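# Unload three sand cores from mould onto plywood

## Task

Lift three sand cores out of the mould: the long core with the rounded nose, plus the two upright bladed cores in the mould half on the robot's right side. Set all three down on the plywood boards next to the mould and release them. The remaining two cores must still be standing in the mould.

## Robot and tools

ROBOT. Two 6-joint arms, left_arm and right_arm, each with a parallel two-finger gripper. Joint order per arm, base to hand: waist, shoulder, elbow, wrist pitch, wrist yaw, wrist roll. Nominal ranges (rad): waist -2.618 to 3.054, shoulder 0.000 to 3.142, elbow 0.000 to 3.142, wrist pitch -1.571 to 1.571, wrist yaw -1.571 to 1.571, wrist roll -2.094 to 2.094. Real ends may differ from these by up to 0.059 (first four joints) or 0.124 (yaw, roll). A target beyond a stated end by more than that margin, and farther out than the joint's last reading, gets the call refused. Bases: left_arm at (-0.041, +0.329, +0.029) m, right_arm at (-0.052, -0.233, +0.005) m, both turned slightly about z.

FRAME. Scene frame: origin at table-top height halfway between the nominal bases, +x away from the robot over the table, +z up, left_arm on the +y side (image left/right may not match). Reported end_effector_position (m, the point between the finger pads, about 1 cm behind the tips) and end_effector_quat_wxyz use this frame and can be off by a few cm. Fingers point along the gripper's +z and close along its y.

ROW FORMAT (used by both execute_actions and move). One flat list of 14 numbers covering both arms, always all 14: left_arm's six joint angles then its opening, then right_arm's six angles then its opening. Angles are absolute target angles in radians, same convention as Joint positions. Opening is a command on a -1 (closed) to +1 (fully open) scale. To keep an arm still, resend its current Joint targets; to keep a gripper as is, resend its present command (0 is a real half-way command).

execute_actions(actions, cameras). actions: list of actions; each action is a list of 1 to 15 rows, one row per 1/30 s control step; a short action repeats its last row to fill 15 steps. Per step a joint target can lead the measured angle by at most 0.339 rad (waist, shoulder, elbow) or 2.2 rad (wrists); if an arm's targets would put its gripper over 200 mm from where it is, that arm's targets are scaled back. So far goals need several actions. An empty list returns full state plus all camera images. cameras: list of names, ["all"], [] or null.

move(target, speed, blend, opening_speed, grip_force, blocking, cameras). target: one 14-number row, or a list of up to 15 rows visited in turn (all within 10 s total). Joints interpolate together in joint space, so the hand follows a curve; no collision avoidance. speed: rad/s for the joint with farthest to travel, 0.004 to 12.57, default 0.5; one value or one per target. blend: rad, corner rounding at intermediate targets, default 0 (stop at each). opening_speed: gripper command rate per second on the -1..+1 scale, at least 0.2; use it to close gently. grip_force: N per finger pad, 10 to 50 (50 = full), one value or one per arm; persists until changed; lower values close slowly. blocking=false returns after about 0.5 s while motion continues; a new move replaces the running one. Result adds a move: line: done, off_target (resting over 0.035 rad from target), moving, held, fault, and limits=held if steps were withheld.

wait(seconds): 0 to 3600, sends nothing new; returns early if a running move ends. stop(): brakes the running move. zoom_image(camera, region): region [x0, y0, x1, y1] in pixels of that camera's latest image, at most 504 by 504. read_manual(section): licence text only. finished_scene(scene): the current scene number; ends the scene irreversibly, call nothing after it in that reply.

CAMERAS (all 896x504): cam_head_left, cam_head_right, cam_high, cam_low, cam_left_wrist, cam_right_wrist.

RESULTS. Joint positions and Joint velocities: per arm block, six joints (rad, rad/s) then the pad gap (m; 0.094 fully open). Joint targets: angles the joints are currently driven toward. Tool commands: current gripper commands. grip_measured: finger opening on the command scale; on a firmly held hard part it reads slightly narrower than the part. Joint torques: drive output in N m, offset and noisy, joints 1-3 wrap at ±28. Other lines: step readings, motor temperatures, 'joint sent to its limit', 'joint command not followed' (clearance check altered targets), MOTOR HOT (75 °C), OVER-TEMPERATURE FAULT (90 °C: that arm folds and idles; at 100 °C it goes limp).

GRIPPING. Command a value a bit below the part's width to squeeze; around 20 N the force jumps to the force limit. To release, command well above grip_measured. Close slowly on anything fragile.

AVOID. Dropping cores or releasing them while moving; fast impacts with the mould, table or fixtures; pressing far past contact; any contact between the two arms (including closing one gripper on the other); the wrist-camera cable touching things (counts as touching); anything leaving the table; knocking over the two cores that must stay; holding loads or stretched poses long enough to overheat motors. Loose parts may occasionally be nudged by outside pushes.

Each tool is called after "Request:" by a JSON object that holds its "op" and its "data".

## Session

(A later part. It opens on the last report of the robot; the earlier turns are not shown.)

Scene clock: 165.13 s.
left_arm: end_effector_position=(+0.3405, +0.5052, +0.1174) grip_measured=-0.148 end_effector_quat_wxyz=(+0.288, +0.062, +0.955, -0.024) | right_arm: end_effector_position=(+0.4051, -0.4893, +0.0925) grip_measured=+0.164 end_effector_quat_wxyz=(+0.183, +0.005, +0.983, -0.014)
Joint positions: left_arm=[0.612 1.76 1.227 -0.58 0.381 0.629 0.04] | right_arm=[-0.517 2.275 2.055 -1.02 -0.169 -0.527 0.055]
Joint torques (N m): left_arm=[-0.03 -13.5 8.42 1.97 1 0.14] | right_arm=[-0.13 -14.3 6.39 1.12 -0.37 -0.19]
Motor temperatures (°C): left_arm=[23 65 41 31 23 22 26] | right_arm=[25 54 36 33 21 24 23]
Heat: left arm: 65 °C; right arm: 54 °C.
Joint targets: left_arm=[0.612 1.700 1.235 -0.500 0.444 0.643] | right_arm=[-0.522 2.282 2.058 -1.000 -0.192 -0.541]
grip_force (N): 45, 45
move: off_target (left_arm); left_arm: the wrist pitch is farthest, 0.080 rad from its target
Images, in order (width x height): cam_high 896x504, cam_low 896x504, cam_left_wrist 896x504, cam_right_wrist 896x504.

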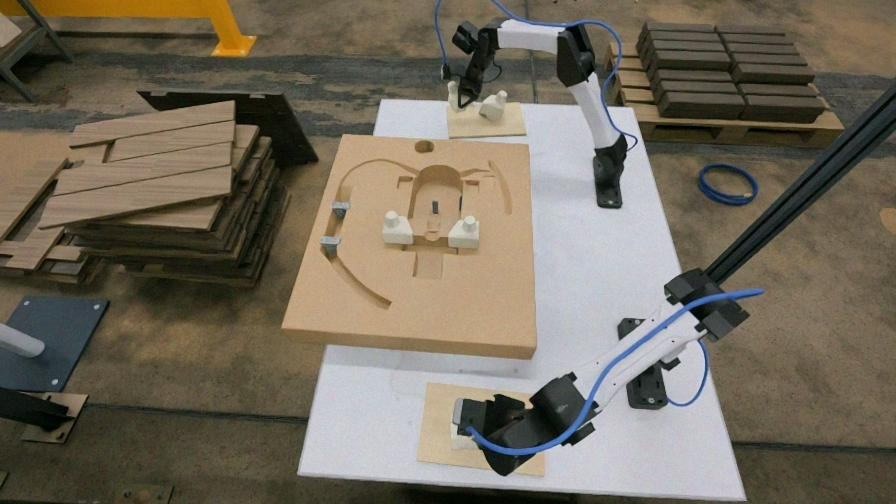

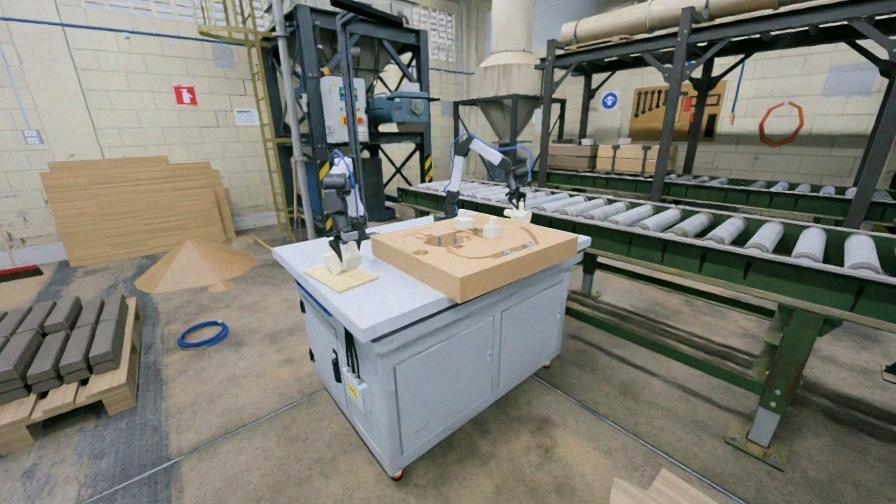

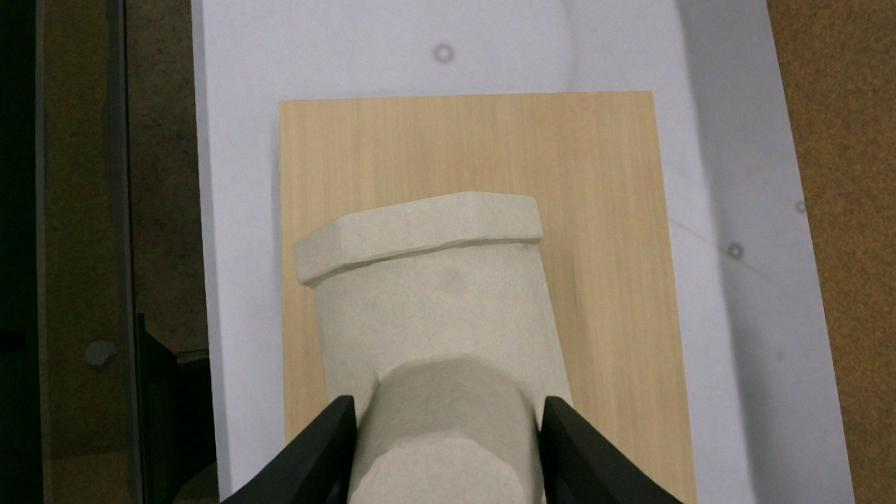

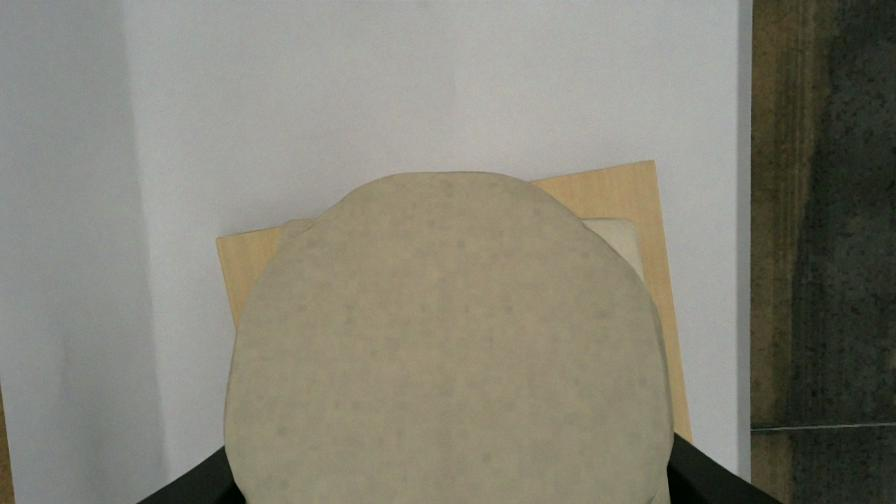

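Request:
{"op": "move", "data": {"target": [[0.6123,1.712,1.19,-0.40,0.444,0.643,-0.8,-0.509,2.282,1.905,-0.85,-0.192,-0.53,-0.05],[0.6123,1.712,1.19,-0.40,0.444,0.643,0.3,-0.509,2.282,1.905,-0.85,-0.192,-0.53,1]], "speed": 0.2, "opening_speed": 0.8, "cameras": ["cam_left_wrist","cam_right_wrist","cam_high"]}}

Request:
{"op": "zoom_image", "data": {"camera": "cam_high", "region": [420, 40, 540, 150]}}

Scene clock: 178.70 s.
left_arm: end_effector_position=(+0.3615, +0.5099, +0.1382) grip_measured=+0.298 end_effector_quat_wxyz=(+0.359, +0.084, +0.930, +0.003) | right_arm: end_effector_position=(+0.4053, -0.4861, +0.0550) grip_measured=+0.998 end_effector_quat_wxyz=(+0.186, +0.003, +0.982, -0.010)
Joint positions: left_arm=[0.611 1.725 1.182 -0.412 0.428 0.63 0.061] | right_arm=[-0.515 2.276 1.905 -0.868 -0.178 -0.527 0.094]
Joint torques (N m): left_arm=[0.09 -9.24 8.59 1.57 0.5 0.15] | right_arm=[0.85 -14.09 6.23 1.06 -0.29 -0.05]
Motor temperatures (°C): left_arm=[23 66 41 33 23 22 26] | right_arm=[25 58 37 32 21 24 23]
Heat: left arm: 66 °C; right arm: 58 °C.
Joint targets: left_arm=[0.612 1.712 1.190 -0.400 0.444 0.643] | right_arm=[-0.509 2.282 1.905 -0.850 -0.192 -0.530]
grip_force (N): 45, 45
move: done; target 2's new numbers were sent with left_arm's wrist pitch 0.090 rad from that target
Images, in order (width x height): cam_high 896x504, cam_left_wrist 896x504, cam_right_wrist 896x504.

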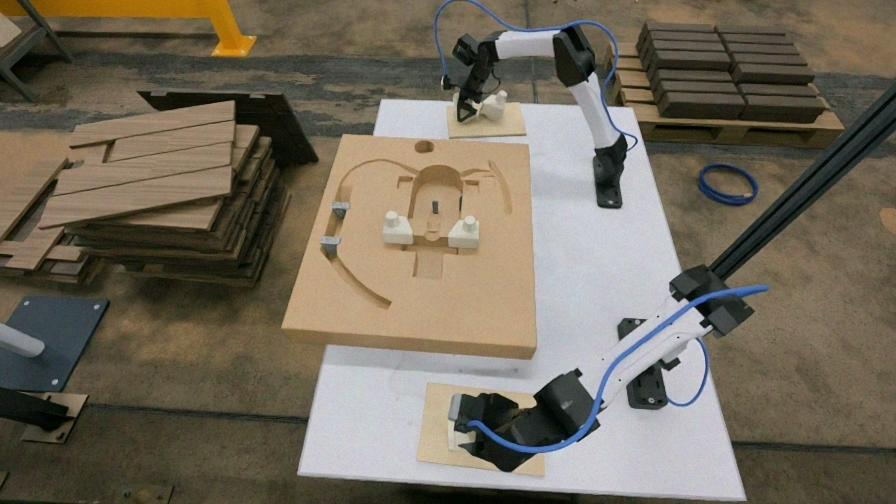

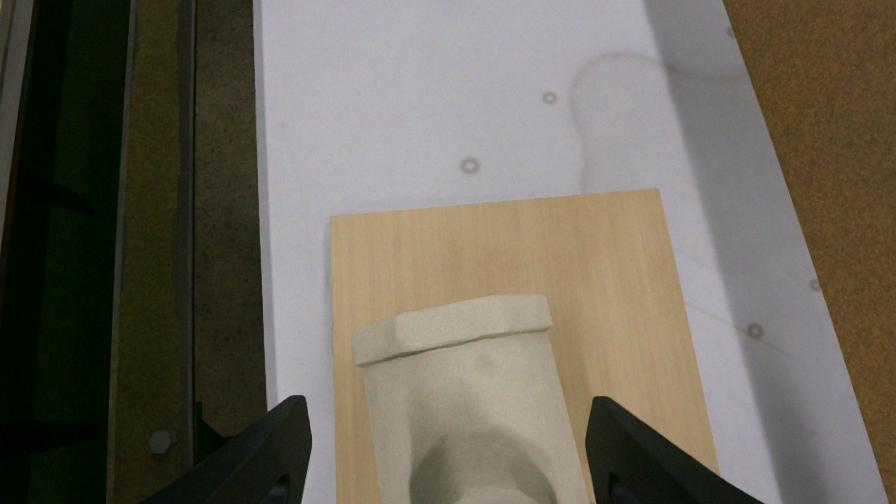

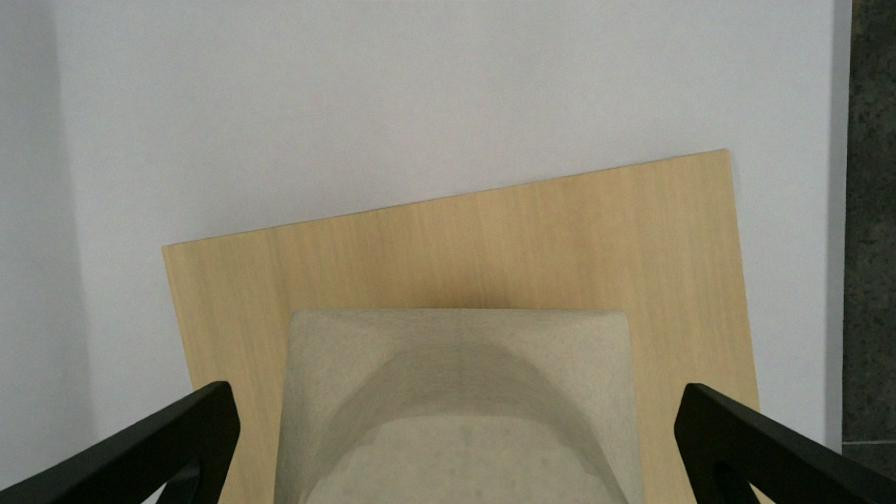

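Scaled by 4.200 from the camera's image (finer frame: 1280x720).

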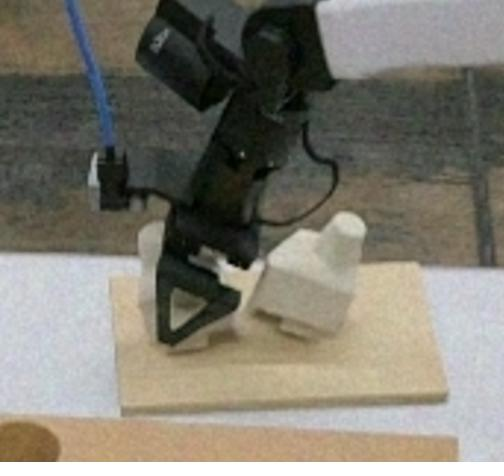

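Request:
{"op": "move", "data": {"target": [[0.6123,1.66,1.40,-0.68,0.444,0.643,0.6,-0.509,2.257,2.07,-1.04,-0.192,-0.53,1],[0.6123,1.60,1.50,-0.80,0.444,0.643,0.6,-0.509,2.03,2.09,-1.2,-0.192,-0.53,1]], "speed": 0.5, "blend": [0.05,0], "cameras": ["cam_left_wrist","cam_high","cam_head_left"]}}

Scene clock: 185.10 s.
left_arm: end_effector_position=(+0.3498, +0.5018, +0.2457) grip_measured=+0.598 end_effector_quat_wxyz=(+0.369, +0.087, +0.925, +0.011) | right_arm: end_effector_position=(+0.3718, -0.4644, +0.2002) grip_measured=+0.998 end_effector_quat_wxyz=(+0.223, -0.001, +0.974, -0.033)
Joint positions: left_arm=[0.611 1.613 1.474 -0.788 0.429 0.63 0.075] | right_arm=[-0.515 2.038 2.078 -1.191 -0.18 -0.527 0.094]
Joint torques (N m): left_arm=[0.06 -8.25 10.66 1.36 0.48 0.13] | right_arm=[0.96 -13.29 7.02 0.99 -0.28 -0.08]
Motor temperatures (°C): left_arm=[23 63 42 33 23 22 26] | right_arm=[25 59 37 31 21 24 23]
Heat: left arm: 63 °C; right arm: 59 °C.
Joint targets: left_arm=[0.612 1.600 1.500 -0.800 0.444 0.643] | right_arm=[-0.509 2.030 2.090 -1.200 -0.192 -0.530]
grip_force (N): 45, 45
move: done
Images, in order (width x height): cam_head_left 896x504, cam_high 896x504, cam_left_wrist 896x504.

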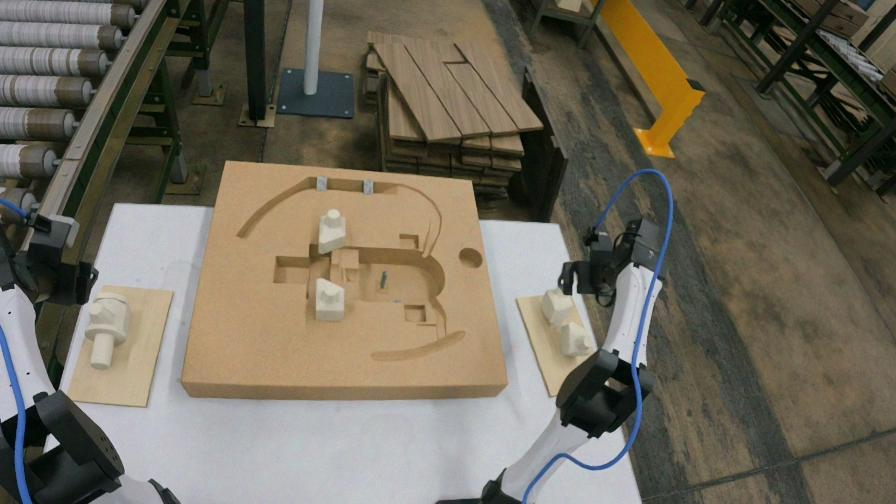

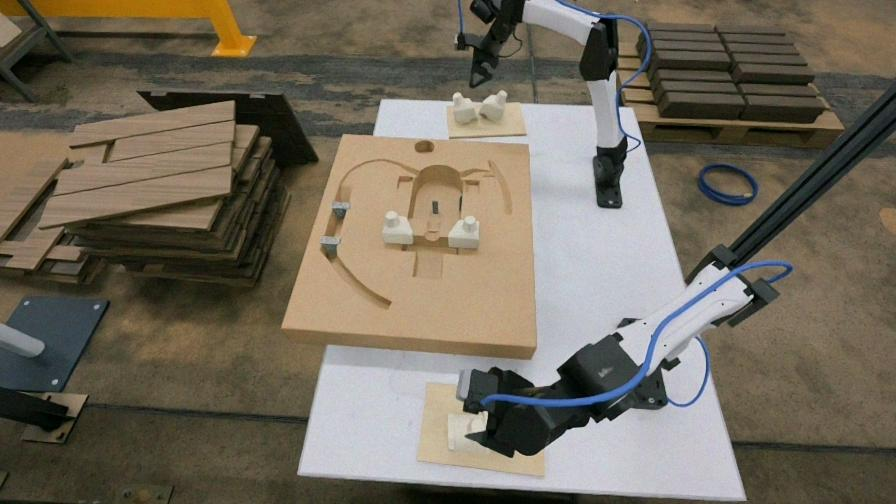

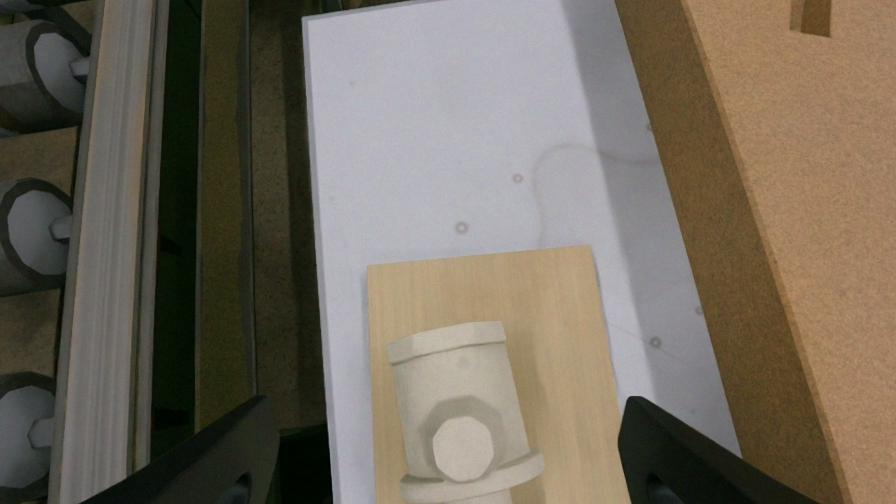

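All three cores are on the boards.

Request:
{"op": "finished_scene", "data": {"scene": 2}}

The scene is finished: the task was done.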